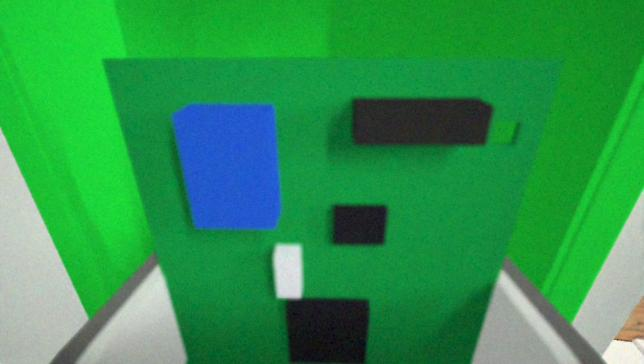

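>>> move(
  target={"side":"right","x":0.395,"y":0.01,"z":1.04,"quat_wxyz":[1,0,0,0]},
  min_time_s=1,
  cameras=[],
)

>>> move(
  joints={"torso_squat_rad":0.4,"torso_pitch_rad":0.52},
  cameras=[],
)

>>> move(
  target={"side":"right","x":0.418,"y":0.01,"z":0.965,"quat_wxyz":[1,0,0,0]},
  min_time_s=1.5,
  cameras=["right_wrist_camera"],
)

Scene clock: 2112.77 s.
Joint torques (N m): left_arm=[-11.57 11.66 10.83 1.13 0.87 -0.39 0.46] | right_arm=[-24.58 -9.17 -6.12 0.68 -0.13 -0.02 -0.15]
External joint torques (N m): left_arm=[1.14 -0.87 0.38 -0.18 0.03 -0.03 0.46] | right_arm=[1.77 -0.45 -0.86 -0.42 -0.37 -0.02 -0.15]
Motor temperatures (°C): left_arm=[29 32 30 32 38 34 40] | right_arm=[36 34 29 32 45 35 36]
Wrist force (N): left_arm=[-0.4 2.9 -7.7] | right_arm=[2.4 10.8 -13.5]
Wrist torque (N m): left_arm=[-0.17 -0.25 -0.21] | right_arm=[-0.06 0.87 0.50]
Wrist force, peak (N): left_arm=[-0.3 3.4 -7.9] | right_arm=[2.0 11.2 -13.6]
move: done
base_odometry: x=+1.185 y=-2.237 heading=-1.640
lidar_m: 0.43 0.25 0.32 1.09 1.16 1.66 4.09 4.35 3.63 1.02 1.00 0.90
base_status: not commanded
joint_positions: torso_squat_rad=+0.350 torso_shift_rad=+0.000 torso_pitch_rad=+0.400 torso_yaw_rad=+0.000 left_shoulder_pitch_rad=-1.288 left_shoulder_roll_rad=+1.679 left_shoulder_yaw_rad=-0.922 left_elbow_rad=-1.765 left_forearm_roll_rad=+2.176 left_wrist_pitch_rad=+1.264 left_hand_roll_rad=+0.413 left_gripper_m=+0.100 right_shoulder_pitch_rad=-1.994 right_shoulder_roll_rad=-0.310 right_shoulder_yaw_rad=+1.388 right_elbow_rad=-0.581 right_forearm_roll_rad=-1.682 right_wrist_pitch_rad=+1.495 right_hand_roll_rad=-0.754 right_gripper_m=+0.070 head_pan_rad=+0.000 head_tilt_rad=+0.750
joint_status: all done
wheel_motors_off: 0
motor_effort: left_wheel=-2(3) right_wheel=+2(3)
contact_limits: right_gripper_m 560 mA
chest: x=-0.1076 y=-0.0008 z=+1.2231 quat_wxyz=(+0.980, +0.000, +0.199, +0.000) (m; base frame)
left_hand: x=+0.2688 y=+0.2647 z=+1.1058 quat_wxyz=(+0.970, -0.240, +0.022, +0.007) (m; base frame)
right_hand: x=+0.3947 y=+0.0100 z=+1.0401 quat_wxyz=(+1.000, -0.002, +0.005, +0.000) (m; base frame)
right_hand_status: reached (checked arc, planned for 1.0 s): 0 mm and 0.6 deg off.
pictures: none
No camera images: "cameras" was empty.

Scene clock: 2113.93 s.
Joint torques (N m): left_arm=[-11.29 12.56 10.57 0.55 1.01 -0.15 0.48] | right_arm=[-24.2 -7.38 -6 0.38 -0.37 0.18 -0.14]
External joint torques (N m): left_arm=[0.88 -0.96 0.41 -0.22 0.1 -0.01 0.47] | right_arm=[1.99 0.01 -0.73 -0.08 -0.44 0 -0.13]
Motor temperatures (°C): left_arm=[29 32 30 32 38 34 40] | right_arm=[36 34 29 32 45 35 36]
Wrist force (N): left_arm=[0.1 3.0 -7.7] | right_arm=[3.0 10.6 -13.2]
Wrist torque (N m): left_arm=[-0.17 -0.23 -0.21] | right_arm=[-0.05 0.87 0.51]
Wrist force, peak (N): left_arm=[0.3 3.1 -8.3] | right_arm=[3.1 10.9 -13.8]
move: done
base_odometry: x=+1.185 y=-2.237 heading=-1.640
lidar_m: 0.44 0.24 0.31 1.09 1.16 1.66 4.09 4.34 3.62 1.03 1.01 0.90
base_status: not commanded
joint_positions: torso_squat_rad=+0.400 torso_shift_rad=+0.000 torso_pitch_rad=+0.520 torso_yaw_rad=+0.000 left_shoulder_pitch_rad=-1.288 left_shoulder_roll_rad=+1.679 left_shoulder_yaw_rad=-0.922 left_elbow_rad=-1.765 left_forearm_roll_rad=+2.176 left_wrist_pitch_rad=+1.264 left_hand_roll_rad=+0.413 left_gripper_m=+0.100 right_shoulder_pitch_rad=-1.994 right_shoulder_roll_rad=-0.310 right_shoulder_yaw_rad=+1.388 right_elbow_rad=-0.581 right_forearm_roll_rad=-1.682 right_wrist_pitch_rad=+1.495 right_hand_roll_rad=-0.754 right_gripper_m=+0.070 head_pan_rad=+0.000 head_tilt_rad=+0.750
joint_status: all done
wheel_motors_off: 0
motor_effort: left_wheel=-3(4) right_wheel=+2(3)
contact_limits: right_gripper_m 560 mA
chest: x=-0.0742 y=-0.0007 z=+1.1938 quat_wxyz=(+0.966, +0.000, +0.257, +0.000) (m; base frame)
left_hand: x=+0.2854 y=+0.2648 z=+1.0322 quat_wxyz=(+0.967, -0.239, +0.080, +0.021) (m; base frame)
right_hand: x=+0.4025 y=+0.0101 z=+0.9519 quat_wxyz=(+0.998, -0.002, +0.065, +0.000) (m; base frame)
pictures: none
No camera images: "cameras" was empty.

Scene clock: 2115.77 s.
Joint torques (N m): left_arm=[-11.11 12.49 10.57 0.64 1.01 -0.09 0.4] | right_arm=[-25.2 -8.6 -5.67 0.32 0.29 -0.22 -0.32]
External joint torques (N m): left_arm=[1.06 -1.02 0.41 -0.13 0.1 0.05 0.4] | right_arm=[0.92 -1.02 1.32 -0.34 0.06 -0.22 -0.32]
Motor temperatures (°C): left_arm=[29 32 30 32 38 34 40] | right_arm=[36 34 29 32 45 35 36]
Wrist force (N): left_arm=[0.2 2.7 -7.5] | right_arm=[2.6 10.4 -13.1]
Wrist torque (N m): left_arm=[-0.15 -0.23 -0.21] | right_arm=[-0.02 0.88 0.50]
Wrist force, peak (N): left_arm=[0.0 3.0 -7.8] | right_arm=[3.0 11.0 -13.4]
move: done
base_odometry: x=+1.185 y=-2.237 heading=-1.640
lidar_m: 0.43 0.25 0.32 1.08 1.14 1.67 4.09 4.35 3.62 1.02 1.00 0.90
base_status: not commanded
joint_positions: torso_squat_rad=+0.400 torso_shift_rad=+0.000 torso_pitch_rad=+0.520 torso_yaw_rad=+0.000 left_shoulder_pitch_rad=-1.288 left_shoulder_roll_rad=+1.679 left_shoulder_yaw_rad=-0.922 left_elbow_rad=-1.765 left_forearm_roll_rad=+2.176 left_wrist_pitch_rad=+1.264 left_hand_roll_rad=+0.413 left_gripper_m=+0.100 right_shoulder_pitch_rad=-2.013 right_shoulder_roll_rad=-0.414 right_shoulder_yaw_rad=+1.413 right_elbow_rad=-0.806 right_forearm_roll_rad=-1.622 right_wrist_pitch_rad=+1.413 right_hand_roll_rad=-0.891 right_gripper_m=+0.070 head_pan_rad=+0.000 head_tilt_rad=+0.750
joint_status: all done
wheel_motors_off: 0
motor_effort: left_wheel=-3(4) right_wheel=+2(4)
contact_limits: right_gripper_m 560 mA
chest: x=-0.0743 y=-0.0007 z=+1.1938 quat_wxyz=(+0.966, +0.000, +0.257, +0.000) (m; base frame)
left_hand: x=+0.2854 y=+0.2648 z=+1.0322 quat_wxyz=(+0.967, -0.239, +0.080, +0.021) (m; base frame)
right_hand: x=+0.4174 y=+0.0103 z=+0.9651 quat_wxyz=(+1.000, -0.001, +0.004, +0.001) (m; base frame)
right_hand_status: reached (checked arc, planned for 1.5 s): 1 mm and 0.5 deg off.
pictures: right_wrist_camera
camera_calibration:
right_wrist_camera: T_world_to_cam=[[-0.999779, 0.0190273, -0.00895668, 0.428175], [0.0130979, 0.896593, 0.442662, -0.408692], [0.0164532, 0.442447, -0.896644, 0.925591], [0, 0, 0, 1]] pos_world=[0.418204, -0.0512408, 1.01467]

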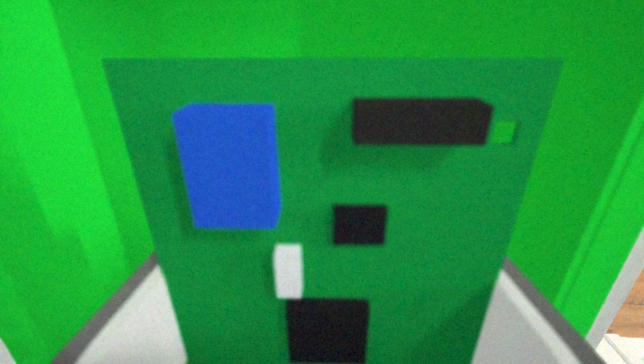

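>>> move(
  target={"side":"right","x":0.419,"y":0.01,"z":0.925,"quat_wxyz":[1,0,0,0]},
  min_time_s=1.2,
  cameras=["right_wrist_camera"],
)

>>> move(
  target={"side":"right","x":0.419,"y":0.01,"z":0.897,"quat_wxyz":[1,0,0,0]},
  min_time_s=1.2,
  cameras=["right_wrist_camera"],
)

>>> move(
  target={"side":"right","x":0.419,"y":0.01,"z":0.884,"quat_wxyz":[1,0,0,0]},
  min_time_s=1.2,
  cameras=["right_wrist_camera"],
)

Scene clock: 2123.03 s.
Joint torques (N m): left_arm=[-11.07 12.68 10.67 0.64 0.89 -0.14 0.45] | right_arm=[-22.85 -4.68 -5.18 1.39 0.4 -0.22 0.26]
External joint torques (N m): left_arm=[1.1 -0.84 0.51 -0.13 -0.03 0 0.44] | right_arm=[3.15 2.47 1.16 0.83 0.16 -0.21 0.26]
Motor temperatures (°C): left_arm=[29 32 30 32 38 34 40] | right_arm=[37 34 29 32 45 35 36]
Wrist force (N): left_arm=[0.0 2.8 -7.5] | right_arm=[2.2 10.7 -13.3]
Wrist torque (N m): left_arm=[-0.16 -0.25 -0.20] | right_arm=[-0.05 0.83 0.50]
Wrist force, peak (N): left_arm=[0.0 2.9 -8.0] | right_arm=[2.5 10.6 -13.8]
move: done
base_odometry: x=+1.185 y=-2.237 heading=-1.640
lidar_m: 0.43 0.25 0.31 1.09 1.14 1.67 4.09 4.35 3.62 1.02 1.00 0.90
base_status: not commanded
joint_positions: torso_squat_rad=+0.400 torso_shift_rad=+0.000 torso_pitch_rad=+0.520 torso_yaw_rad=+0.000 left_shoulder_pitch_rad=-1.288 left_shoulder_roll_rad=+1.679 left_shoulder_yaw_rad=-0.922 left_elbow_rad=-1.765 left_forearm_roll_rad=+2.176 left_wrist_pitch_rad=+1.264 left_hand_roll_rad=+0.413 left_gripper_m=+0.100 right_shoulder_pitch_rad=-1.949 right_shoulder_roll_rad=-0.361 right_shoulder_yaw_rad=+1.437 right_elbow_rad=-0.729 right_forearm_roll_rad=-1.592 right_wrist_pitch_rad=+1.336 right_hand_roll_rad=-0.858 right_gripper_m=+0.070 head_pan_rad=+0.000 head_tilt_rad=+0.750
joint_status: all done
wheel_motors_off: 0
motor_effort: left_wheel=-2(5) right_wheel=+1(4)
contact_limits: right_gripper_m 560 mA
chest: x=-0.0743 y=-0.0007 z=+1.1938 quat_wxyz=(+0.966, +0.000, +0.257, +0.000) (m; base frame)
left_hand: x=+0.2854 y=+0.2648 z=+1.0322 quat_wxyz=(+0.967, -0.239, +0.080, +0.021) (m; base frame)
right_hand: x=+0.4190 y=+0.0098 z=+0.9255 quat_wxyz=(+1.000, +0.001, -0.001, +0.000) (m; base frame)
right_hand_status: reached (checked arc, planned for 1.2 s): 1 mm and 0.2 deg off.
pictures: right_wrist_camera
camera_calibration:
right_wrist_camera: T_world_to_cam=[[-0.999591, 0.0208246, -0.0196171, 0.439211], [0.00991708, 0.895388, 0.445177, -0.391692], [0.0268356, 0.4448, -0.895228, 0.884626], [0, 0, 0, 1]] pos_world=[0.419176, -0.0519113, 0.97493]

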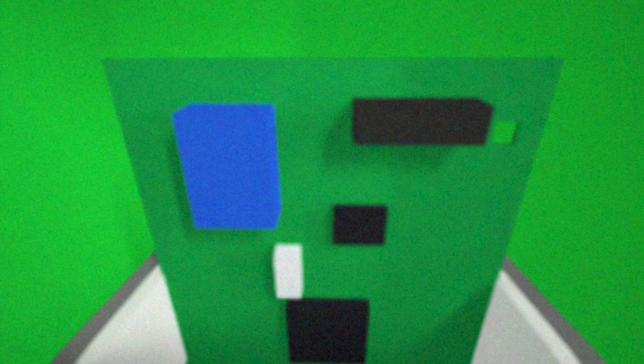

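Scene clock: 2124.57 s.
Joint torques (N m): left_arm=[-11.24 12.73 10.93 0.69 0.98 -0.16 0.41] | right_arm=[-22.73 -4.16 -4.32 1.27 0.25 -0.29 0.3]
External joint torques (N m): left_arm=[0.93 -0.78 0.77 -0.08 0.06 -0.02 0.4] | right_arm=[3.14 2.57 1.1 0.73 0.01 -0.26 0.3]
Motor temperatures (°C): left_arm=[29 32 30 32 38 34 40] | right_arm=[37 34 29 32 45 35 36]
Wrist force (N): left_arm=[-0.2 2.8 -7.5] | right_arm=[2.2 10.9 -13.1]
Wrist torque (N m): left_arm=[-0.16 -0.28 -0.21] | right_arm=[-0.07 0.81 0.52]
Wrist force, peak (N): left_arm=[0.2 3.0 -7.8] | right_arm=[2.2 11.2 -13.6]
move: done
base_odometry: x=+1.185 y=-2.237 heading=-1.640
lidar_m: 0.43 0.25 0.31 1.08 1.15 1.66 4.09 4.35 3.62 1.01 1.01 0.90
base_status: not commanded
joint_positions: torso_squat_rad=+0.400 torso_shift_rad=+0.000 torso_pitch_rad=+0.520 torso_yaw_rad=+0.000 left_shoulder_pitch_rad=-1.288 left_shoulder_roll_rad=+1.679 left_shoulder_yaw_rad=-0.922 left_elbow_rad=-1.765 left_forearm_roll_rad=+2.176 left_wrist_pitch_rad=+1.264 left_hand_roll_rad=+0.413 left_gripper_m=+0.100 right_shoulder_pitch_rad=-1.905 right_shoulder_roll_rad=-0.295 right_shoulder_yaw_rad=+1.448 right_elbow_rad=-0.617 right_forearm_roll_rad=-1.581 right_wrist_pitch_rad=+1.290 right_hand_roll_rad=-0.803 right_gripper_m=+0.070 head_pan_rad=+0.000 head_tilt_rad=+0.750
joint_status: all done
wheel_motors_off: 0
motor_effort: left_wheel=-3(4) right_wheel=+2(3)
contact_limits: right_gripper_m 560 mA
chest: x=-0.0743 y=-0.0007 z=+1.1938 quat_wxyz=(+0.966, +0.000, +0.257, +0.000) (m; base frame)
left_hand: x=+0.2854 y=+0.2648 z=+1.0322 quat_wxyz=(+0.967, -0.239, +0.080, +0.021) (m; base frame)
right_hand: x=+0.4190 y=+0.0098 z=+0.8974 quat_wxyz=(+1.000, +0.001, -0.001, +0.000) (m; base frame)
right_hand_status: reached (checked arc, planned for 1.2 s): 0 mm and 0.2 deg off.
pictures: right_wrist_camera
camera_calibration:
right_wrist_camera: T_world_to_cam=[[-0.99959, 0.0208262, -0.0196638, 0.438735], [0.00989375, 0.895322, 0.445309, -0.379356], [0.0268795, 0.444932, -0.895161, 0.859396], [0, 0, 0, 1]] pos_world=[0.419208, -0.0518639, 0.946856]

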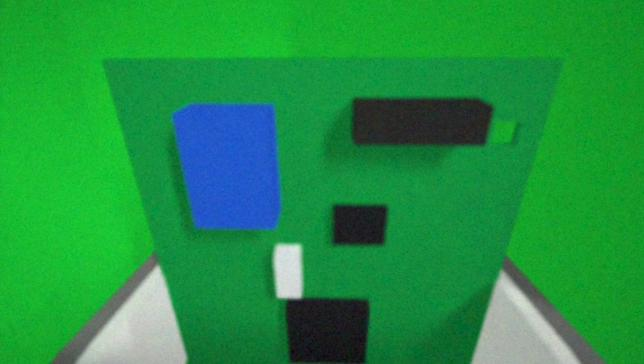

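Scene clock: 2126.10 s.
Joint torques (N m): left_arm=[-11.23 12.68 10.51 0.65 1.03 -0.13 0.45] | right_arm=[-22.42 -4.22 -3.72 1.54 0.37 -0.36 0.31]
External joint torques (N m): left_arm=[0.93 -0.83 0.35 -0.12 0.11 0 0.44] | right_arm=[3.35 2.27 0.97 0.98 0.13 -0.34 0.31]
Motor temperatures (°C): left_arm=[29 32 30 32 38 34 40] | right_arm=[37 34 29 32 45 35 36]
Wrist force (N): left_arm=[0.2 2.7 -7.5] | right_arm=[2.3 10.5 -13.2]
Wrist torque (N m): left_arm=[-0.16 -0.22 -0.22] | right_arm=[-0.01 0.84 0.53]
Wrist force, peak (N): left_arm=[0.0 2.9 -8.0] | right_arm=[2.1 10.9 -13.5]
move: done
base_odometry: x=+1.185 y=-2.237 heading=-1.640
lidar_m: 0.43 0.24 0.32 1.08 1.15 1.65 4.09 4.35 3.62 1.02 1.00 0.91
base_status: not commanded
joint_positions: torso_squat_rad=+0.400 torso_shift_rad=+0.000 torso_pitch_rad=+0.520 torso_yaw_rad=+0.000 left_shoulder_pitch_rad=-1.288 left_shoulder_roll_rad=+1.679 left_shoulder_yaw_rad=-0.922 left_elbow_rad=-1.765 left_forearm_roll_rad=+2.176 left_wrist_pitch_rad=+1.264 left_hand_roll_rad=+0.413 left_gripper_m=+0.100 right_shoulder_pitch_rad=-1.886 right_shoulder_roll_rad=-0.249 right_shoulder_yaw_rad=+1.449 right_elbow_rad=-0.531 right_forearm_roll_rad=-1.581 right_wrist_pitch_rad=+1.271 right_hand_roll_rad=-0.758 right_gripper_m=+0.070 head_pan_rad=+0.000 head_tilt_rad=+0.750
joint_status: all done
wheel_motors_off: 0
motor_effort: left_wheel=-3(4) right_wheel=+1(4)
contact_limits: right_gripper_m 560 mA
chest: x=-0.0743 y=-0.0007 z=+1.1938 quat_wxyz=(+0.966, +0.000, +0.257, +0.000) (m; base frame)
left_hand: x=+0.2854 y=+0.2648 z=+1.0322 quat_wxyz=(+0.967, -0.239, +0.080, +0.021) (m; base frame)
right_hand: x=+0.4192 y=+0.0099 z=+0.8844 quat_wxyz=(+1.000, +0.000, -0.001, +0.000) (m; base frame)
right_hand_status: reached (checked arc, planned for 1.2 s): 0 mm and 0.1 deg off.
pictures: right_wrist_camera
camera_calibration:
right_wrist_camera: T_world_to_cam=[[-0.999612, 0.0206928, -0.018619, 0.437728], [0.0102512, 0.895522, 0.4449, -0.37344], [0.02588, 0.444537, -0.895387, 0.848323], [0, 0, 0, 1]] pos_world=[0.419432, -0.0517448, 0.933871]

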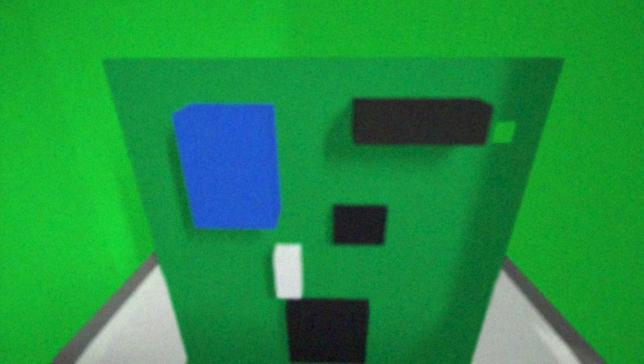

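>>> move(
  target={"side":"right","x":0.419,"y":0.01,"z":0.879,"quat_wxyz":[1,0,0,0]},
  min_time_s=0.8,
  cameras=[],
)

>>> move(
  target={"side":"right","x":0.419,"y":0.01,"z":0.874,"quat_wxyz":[1,0,0,0]},
  min_time_s=0.8,
  cameras=["right_wrist_camera"],
)

Scene clock: 2132.97 s.
Joint torques (N m): left_arm=[-11.23 12.61 10.52 0.58 0.97 -0.11 0.42] | right_arm=[-22.23 -3.99 -3.34 1.34 0.27 -0.32 0.35]
External joint torques (N m): left_arm=[0.94 -0.9 0.36 -0.19 0.06 0.03 0.41] | right_arm=[3.48 2.39 1.07 0.76 0.03 -0.3 0.35]
Motor temperatures (°C): left_arm=[29 32 30 32 38 34 40] | right_arm=[37 34 29 32 45 35 36]
Wrist force (N): left_arm=[0.0 2.7 -7.6] | right_arm=[2.5 10.4 -13.0]
Wrist torque (N m): left_arm=[-0.15 -0.26 -0.22] | right_arm=[-0.03 0.85 0.50]
Wrist force, peak (N): left_arm=[-0.3 3.3 -7.9] | right_arm=[2.4 11.0 -13.4]
move: done
base_odometry: x=+1.185 y=-2.237 heading=-1.640
lidar_m: 0.43 0.24 0.31 1.08 1.15 1.66 4.09 4.35 3.62 1.02 1.01 0.91
base_status: not commanded
joint_positions: torso_squat_rad=+0.400 torso_shift_rad=+0.000 torso_pitch_rad=+0.520 torso_yaw_rad=+0.000 left_shoulder_pitch_rad=-1.288 left_shoulder_roll_rad=+1.679 left_shoulder_yaw_rad=-0.922 left_elbow_rad=-1.765 left_forearm_roll_rad=+2.176 left_wrist_pitch_rad=+1.264 left_hand_roll_rad=+0.413 left_gripper_m=+0.100 right_shoulder_pitch_rad=-1.879 right_shoulder_roll_rad=-0.231 right_shoulder_yaw_rad=+1.449 right_elbow_rad=-0.498 right_forearm_roll_rad=-1.581 right_wrist_pitch_rad=+1.263 right_hand_roll_rad=-0.741 right_gripper_m=+0.070 head_pan_rad=+0.000 head_tilt_rad=+0.750
joint_status: all done
wheel_motors_off: 0
motor_effort: left_wheel=-2(4) right_wheel=+2(3)
contact_limits: right_gripper_m 560 mA
chest: x=-0.0743 y=-0.0007 z=+1.1938 quat_wxyz=(+0.966, +0.000, +0.257, +0.000) (m; base frame)
left_hand: x=+0.2854 y=+0.2648 z=+1.0322 quat_wxyz=(+0.967, -0.239, +0.080, +0.021) (m; base frame)
right_hand: x=+0.4191 y=+0.0098 z=+0.8795 quat_wxyz=(+1.000, +0.000, -0.001, +0.000) (m; base frame)
right_hand_status: reached (checked arc, planned for 0.8 s): 1 mm and 0.1 deg off.
pictures: none
No camera images: "cameras" was empty.

Scene clock: 2134.10 s.
Joint torques (N m): left_arm=[-11.17 12.42 10.61 0.56 0.95 -0.16 0.43] | right_arm=[-22.04 -3.85 -4.16 1.4 0.08 -0.35 0.27]
External joint torques (N m): left_arm=[0.99 -1.09 0.45 -0.21 0.03 -0.03 0.42] | right_arm=[3.61 2.42 -0.08 0.81 -0.16 -0.33 0.27]
Motor temperatures (°C): left_arm=[29 32 30 32 38 34 40] | right_arm=[37 34 29 32 45 35 36]
Wrist force (N): left_arm=[0.1 2.7 -7.8] | right_arm=[2.4 10.4 -13.1]
Wrist torque (N m): left_arm=[-0.15 -0.24 -0.21] | right_arm=[-0.03 0.85 0.52]
Wrist force, peak (N): left_arm=[0.3 3.2 -7.9] | right_arm=[2.6 10.8 -13.3]
move: done
base_odometry: x=+1.185 y=-2.237 heading=-1.640
lidar_m: 0.43 0.25 0.32 1.08 1.15 1.66 4.09 4.35 3.62 1.03 1.00 0.91
base_status: not commanded
joint_positions: torso_squat_rad=+0.400 torso_shift_rad=+0.000 torso_pitch_rad=+0.520 torso_yaw_rad=+0.000 left_shoulder_pitch_rad=-1.288 left_shoulder_roll_rad=+1.679 left_shoulder_yaw_rad=-0.922 left_elbow_rad=-1.765 left_forearm_roll_rad=+2.176 left_wrist_pitch_rad=+1.264 left_hand_roll_rad=+0.413 left_gripper_m=+0.100 right_shoulder_pitch_rad=-1.872 right_shoulder_roll_rad=-0.211 right_shoulder_yaw_rad=+1.449 right_elbow_rad=-0.460 right_forearm_roll_rad=-1.581 right_wrist_pitch_rad=+1.255 right_hand_roll_rad=-0.721 right_gripper_m=+0.070 head_pan_rad=+0.000 head_tilt_rad=+0.750
joint_status: all done
wheel_motors_off: 0
motor_effort: left_wheel=-2(4) right_wheel=+0(3)
contact_limits: right_gripper_m 560 mA
chest: x=-0.0743 y=-0.0007 z=+1.1938 quat_wxyz=(+0.966, +0.000, +0.257, +0.000) (m; base frame)
left_hand: x=+0.2854 y=+0.2648 z=+1.0322 quat_wxyz=(+0.967, -0.239, +0.080, +0.021) (m; base frame)
right_hand: x=+0.4191 y=+0.0097 z=+0.8745 quat_wxyz=(+1.000, +0.000, -0.001, +0.000) (m; base frame)
right_hand_status: reached (checked arc, planned for 0.8 s): 1 mm and 0.2 deg off.
pictures: right_wrist_camera
camera_calibration:
right_wrist_camera: T_world_to_cam=[[-0.999595, 0.0206094, -0.0196282, 0.438322], [0.00972932, 0.895556, 0.444843, -0.368597], [0.0267461, 0.444472, -0.895393, 0.839175], [0, 0, 0, 1]] pos_world=[0.419286, -0.0519241, 0.923963]

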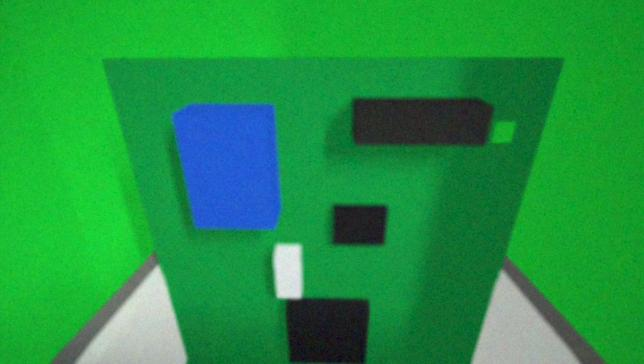

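>>> move(
  target={"side":"right","x":0.419,"y":0.01,"z":0.868,"quat_wxyz":[1,0,0,0]},
  min_time_s=1,
  cameras=["right_wrist_camera"],
)

Scene clock: 2139.23 s.
Joint torques (N m): left_arm=[-11.2 12.6 10.68 0.7 0.9 -0.16 0.44] | right_arm=[-21.75 -3.9 -4.87 1.55 -0.28 -0.37 0.32]
External joint torques (N m): left_arm=[0.97 -0.92 0.52 -0.07 -0.01 -0.02 0.44] | right_arm=[3.81 2.23 -1.2 0.93 -0.52 -0.35 0.32]
Motor temperatures (°C): left_arm=[29 32 30 32 38 34 40] | right_arm=[37 34 29 32 45 35 36]
Wrist force (N): left_arm=[0.1 2.6 -7.3] | right_arm=[2.4 10.5 -13.2]
Wrist torque (N m): left_arm=[-0.12 -0.23 -0.20] | right_arm=[-0.02 0.84 0.52]
Wrist force, peak (N): left_arm=[0.2 3.2 -7.8] | right_arm=[2.6 10.9 -13.5]
move: done
base_odometry: x=+1.185 y=-2.237 heading=-1.640
lidar_m: 0.43 0.25 0.31 1.08 1.15 1.66 4.09 4.35 3.62 1.02 1.01 0.90
base_status: not commanded
joint_positions: torso_squat_rad=+0.400 torso_shift_rad=+0.000 torso_pitch_rad=+0.520 torso_yaw_rad=+0.000 left_shoulder_pitch_rad=-1.288 left_shoulder_roll_rad=+1.679 left_shoulder_yaw_rad=-0.922 left_elbow_rad=-1.765 left_forearm_roll_rad=+2.176 left_wrist_pitch_rad=+1.264 left_hand_roll_rad=+0.413 left_gripper_m=+0.100 right_shoulder_pitch_rad=-1.863 right_shoulder_roll_rad=-0.185 right_shoulder_yaw_rad=+1.449 right_elbow_rad=-0.411 right_forearm_roll_rad=-1.582 right_wrist_pitch_rad=+1.244 right_hand_roll_rad=-0.696 right_gripper_m=+0.070 head_pan_rad=+0.000 head_tilt_rad=+0.750
joint_status: all done
wheel_motors_off: 0
motor_effort: left_wheel=-2(5) right_wheel=+2(3)
contact_limits: right_gripper_m 560 mA
chest: x=-0.0743 y=-0.0007 z=+1.1938 quat_wxyz=(+0.966, +0.000, +0.257, +0.000) (m; base frame)
left_hand: x=+0.2854 y=+0.2648 z=+1.0322 quat_wxyz=(+0.967, -0.239, +0.080, +0.021) (m; base frame)
right_hand: x=+0.4190 y=+0.0095 z=+0.8685 quat_wxyz=(+1.000, +0.001, -0.002, +0.000) (m; base frame)
right_hand_status: reached (checked arc, planned for 1.0 s): 1 mm and 0.3 deg off.
pictures: right_wrist_camera
camera_calibration:
right_wrist_camera: T_world_to_cam=[[-0.999564, 0.0205332, -0.0211982, 0.439464], [0.00895728, 0.895475, 0.445021, -0.365598], [0.0281202, 0.444637, -0.895269, 0.833234], [0, 0, 0, 1]] pos_world=[0.419117, -0.0521268, 0.917983]

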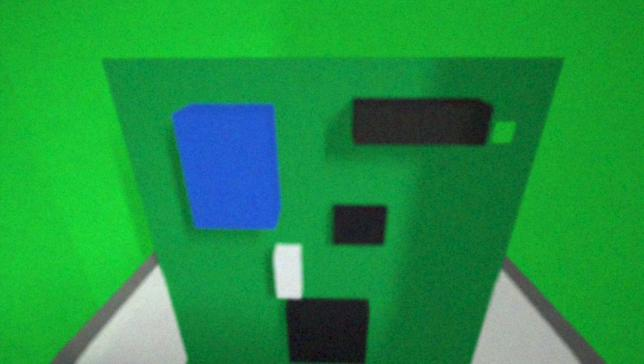

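>>> move(
  target={"side":"right","x":0.419,"y":0.01,"z":0.862,"quat_wxyz":[1,0,0,0]},
  min_time_s=1,
  cameras=["head_camera"],
)

Scene clock: 2145.90 s.
Joint torques (N m): left_arm=[-11.29 12.56 10.66 0.58 0.96 -0.17 0.48] | right_arm=[-21.98 -3.24 -4.6 1.49 -0.16 -0.33 0.38]
External joint torques (N m): left_arm=[0.88 -0.95 0.5 -0.19 0.04 -0.03 0.47] | right_arm=[3.46 2.72 -1.43 0.83 -0.4 -0.29 0.38]
Motor temperatures (°C): left_arm=[29 32 30 32 38 34 40] | right_arm=[37 34 29 32 45 35 36]
Wrist force (N): left_arm=[0.1 2.8 -7.6] | right_arm=[2.1 10.4 -13.4]
Wrist torque (N m): left_arm=[-0.16 -0.22 -0.20] | right_arm=[-0.02 0.82 0.51]
Wrist force, peak (N): left_arm=[-0.1 2.9 -7.9] | right_arm=[2.2 11.1 -13.3]
move: done
base_odometry: x=+1.185 y=-2.237 heading=-1.640
lidar_m: 0.44 0.25 0.32 1.08 1.15 1.65 4.09 4.35 3.63 1.02 1.01 0.91
base_status: not commanded
joint_positions: torso_squat_rad=+0.400 torso_shift_rad=+0.000 torso_pitch_rad=+0.520 torso_yaw_rad=+0.000 left_shoulder_pitch_rad=-1.288 left_shoulder_roll_rad=+1.679 left_shoulder_yaw_rad=-0.922 left_elbow_rad=-1.765 left_forearm_roll_rad=+2.176 left_wrist_pitch_rad=+1.264 left_hand_roll_rad=+0.413 left_gripper_m=+0.100 right_shoulder_pitch_rad=-1.855 right_shoulder_roll_rad=-0.156 right_shoulder_yaw_rad=+1.447 right_elbow_rad=-0.355 right_forearm_roll_rad=-1.584 right_wrist_pitch_rad=+1.232 right_hand_roll_rad=-0.666 right_gripper_m=+0.070 head_pan_rad=+0.000 head_tilt_rad=+0.750
joint_status: all done
wheel_motors_off: 0
motor_effort: left_wheel=-1(4) right_wheel=+3(3)
contact_limits: right_gripper_m 560 mA
chest: x=-0.0743 y=-0.0007 z=+1.1938 quat_wxyz=(+0.966, +0.000, +0.257, +0.000) (m; base frame)
left_hand: x=+0.2854 y=+0.2648 z=+1.0322 quat_wxyz=(+0.967, -0.239, +0.080, +0.021) (m; base frame)
right_hand: x=+0.4188 y=+0.0095 z=+0.8626 quat_wxyz=(+1.000, +0.001, -0.003, +0.000) (m; base frame)
right_hand_status: reached (checked arc, planned for 1.0 s): 1 mm and 0.4 deg off.
pictures: head_camera
camera_calibration:
head_camera: T_world_to_cam=[[0.0419446, -0.998748, 0.0272656, -0.0413547], [-0.941665, -0.0486386, -0.333019, 0.552267], [0.333928, -0.0117067, -0.942526, 1.20268], [0, 0, 0, 1]] pos_world=[0.120177, -0.000362026, 1.3186]

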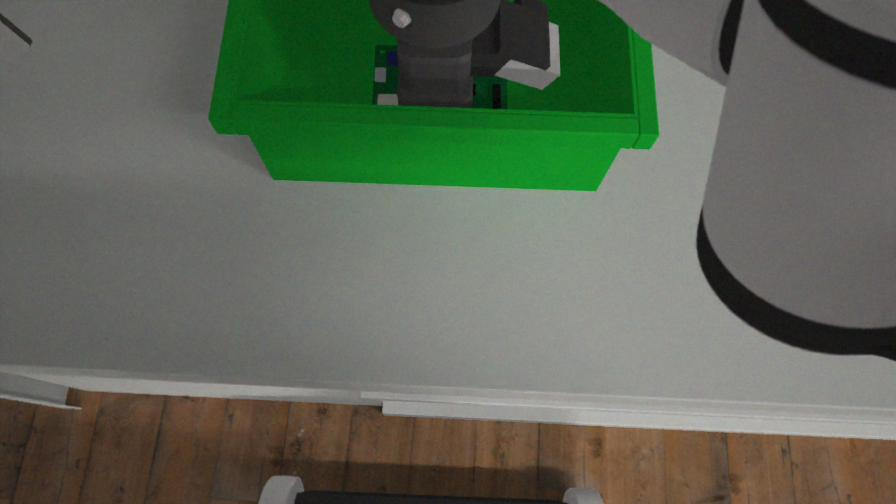

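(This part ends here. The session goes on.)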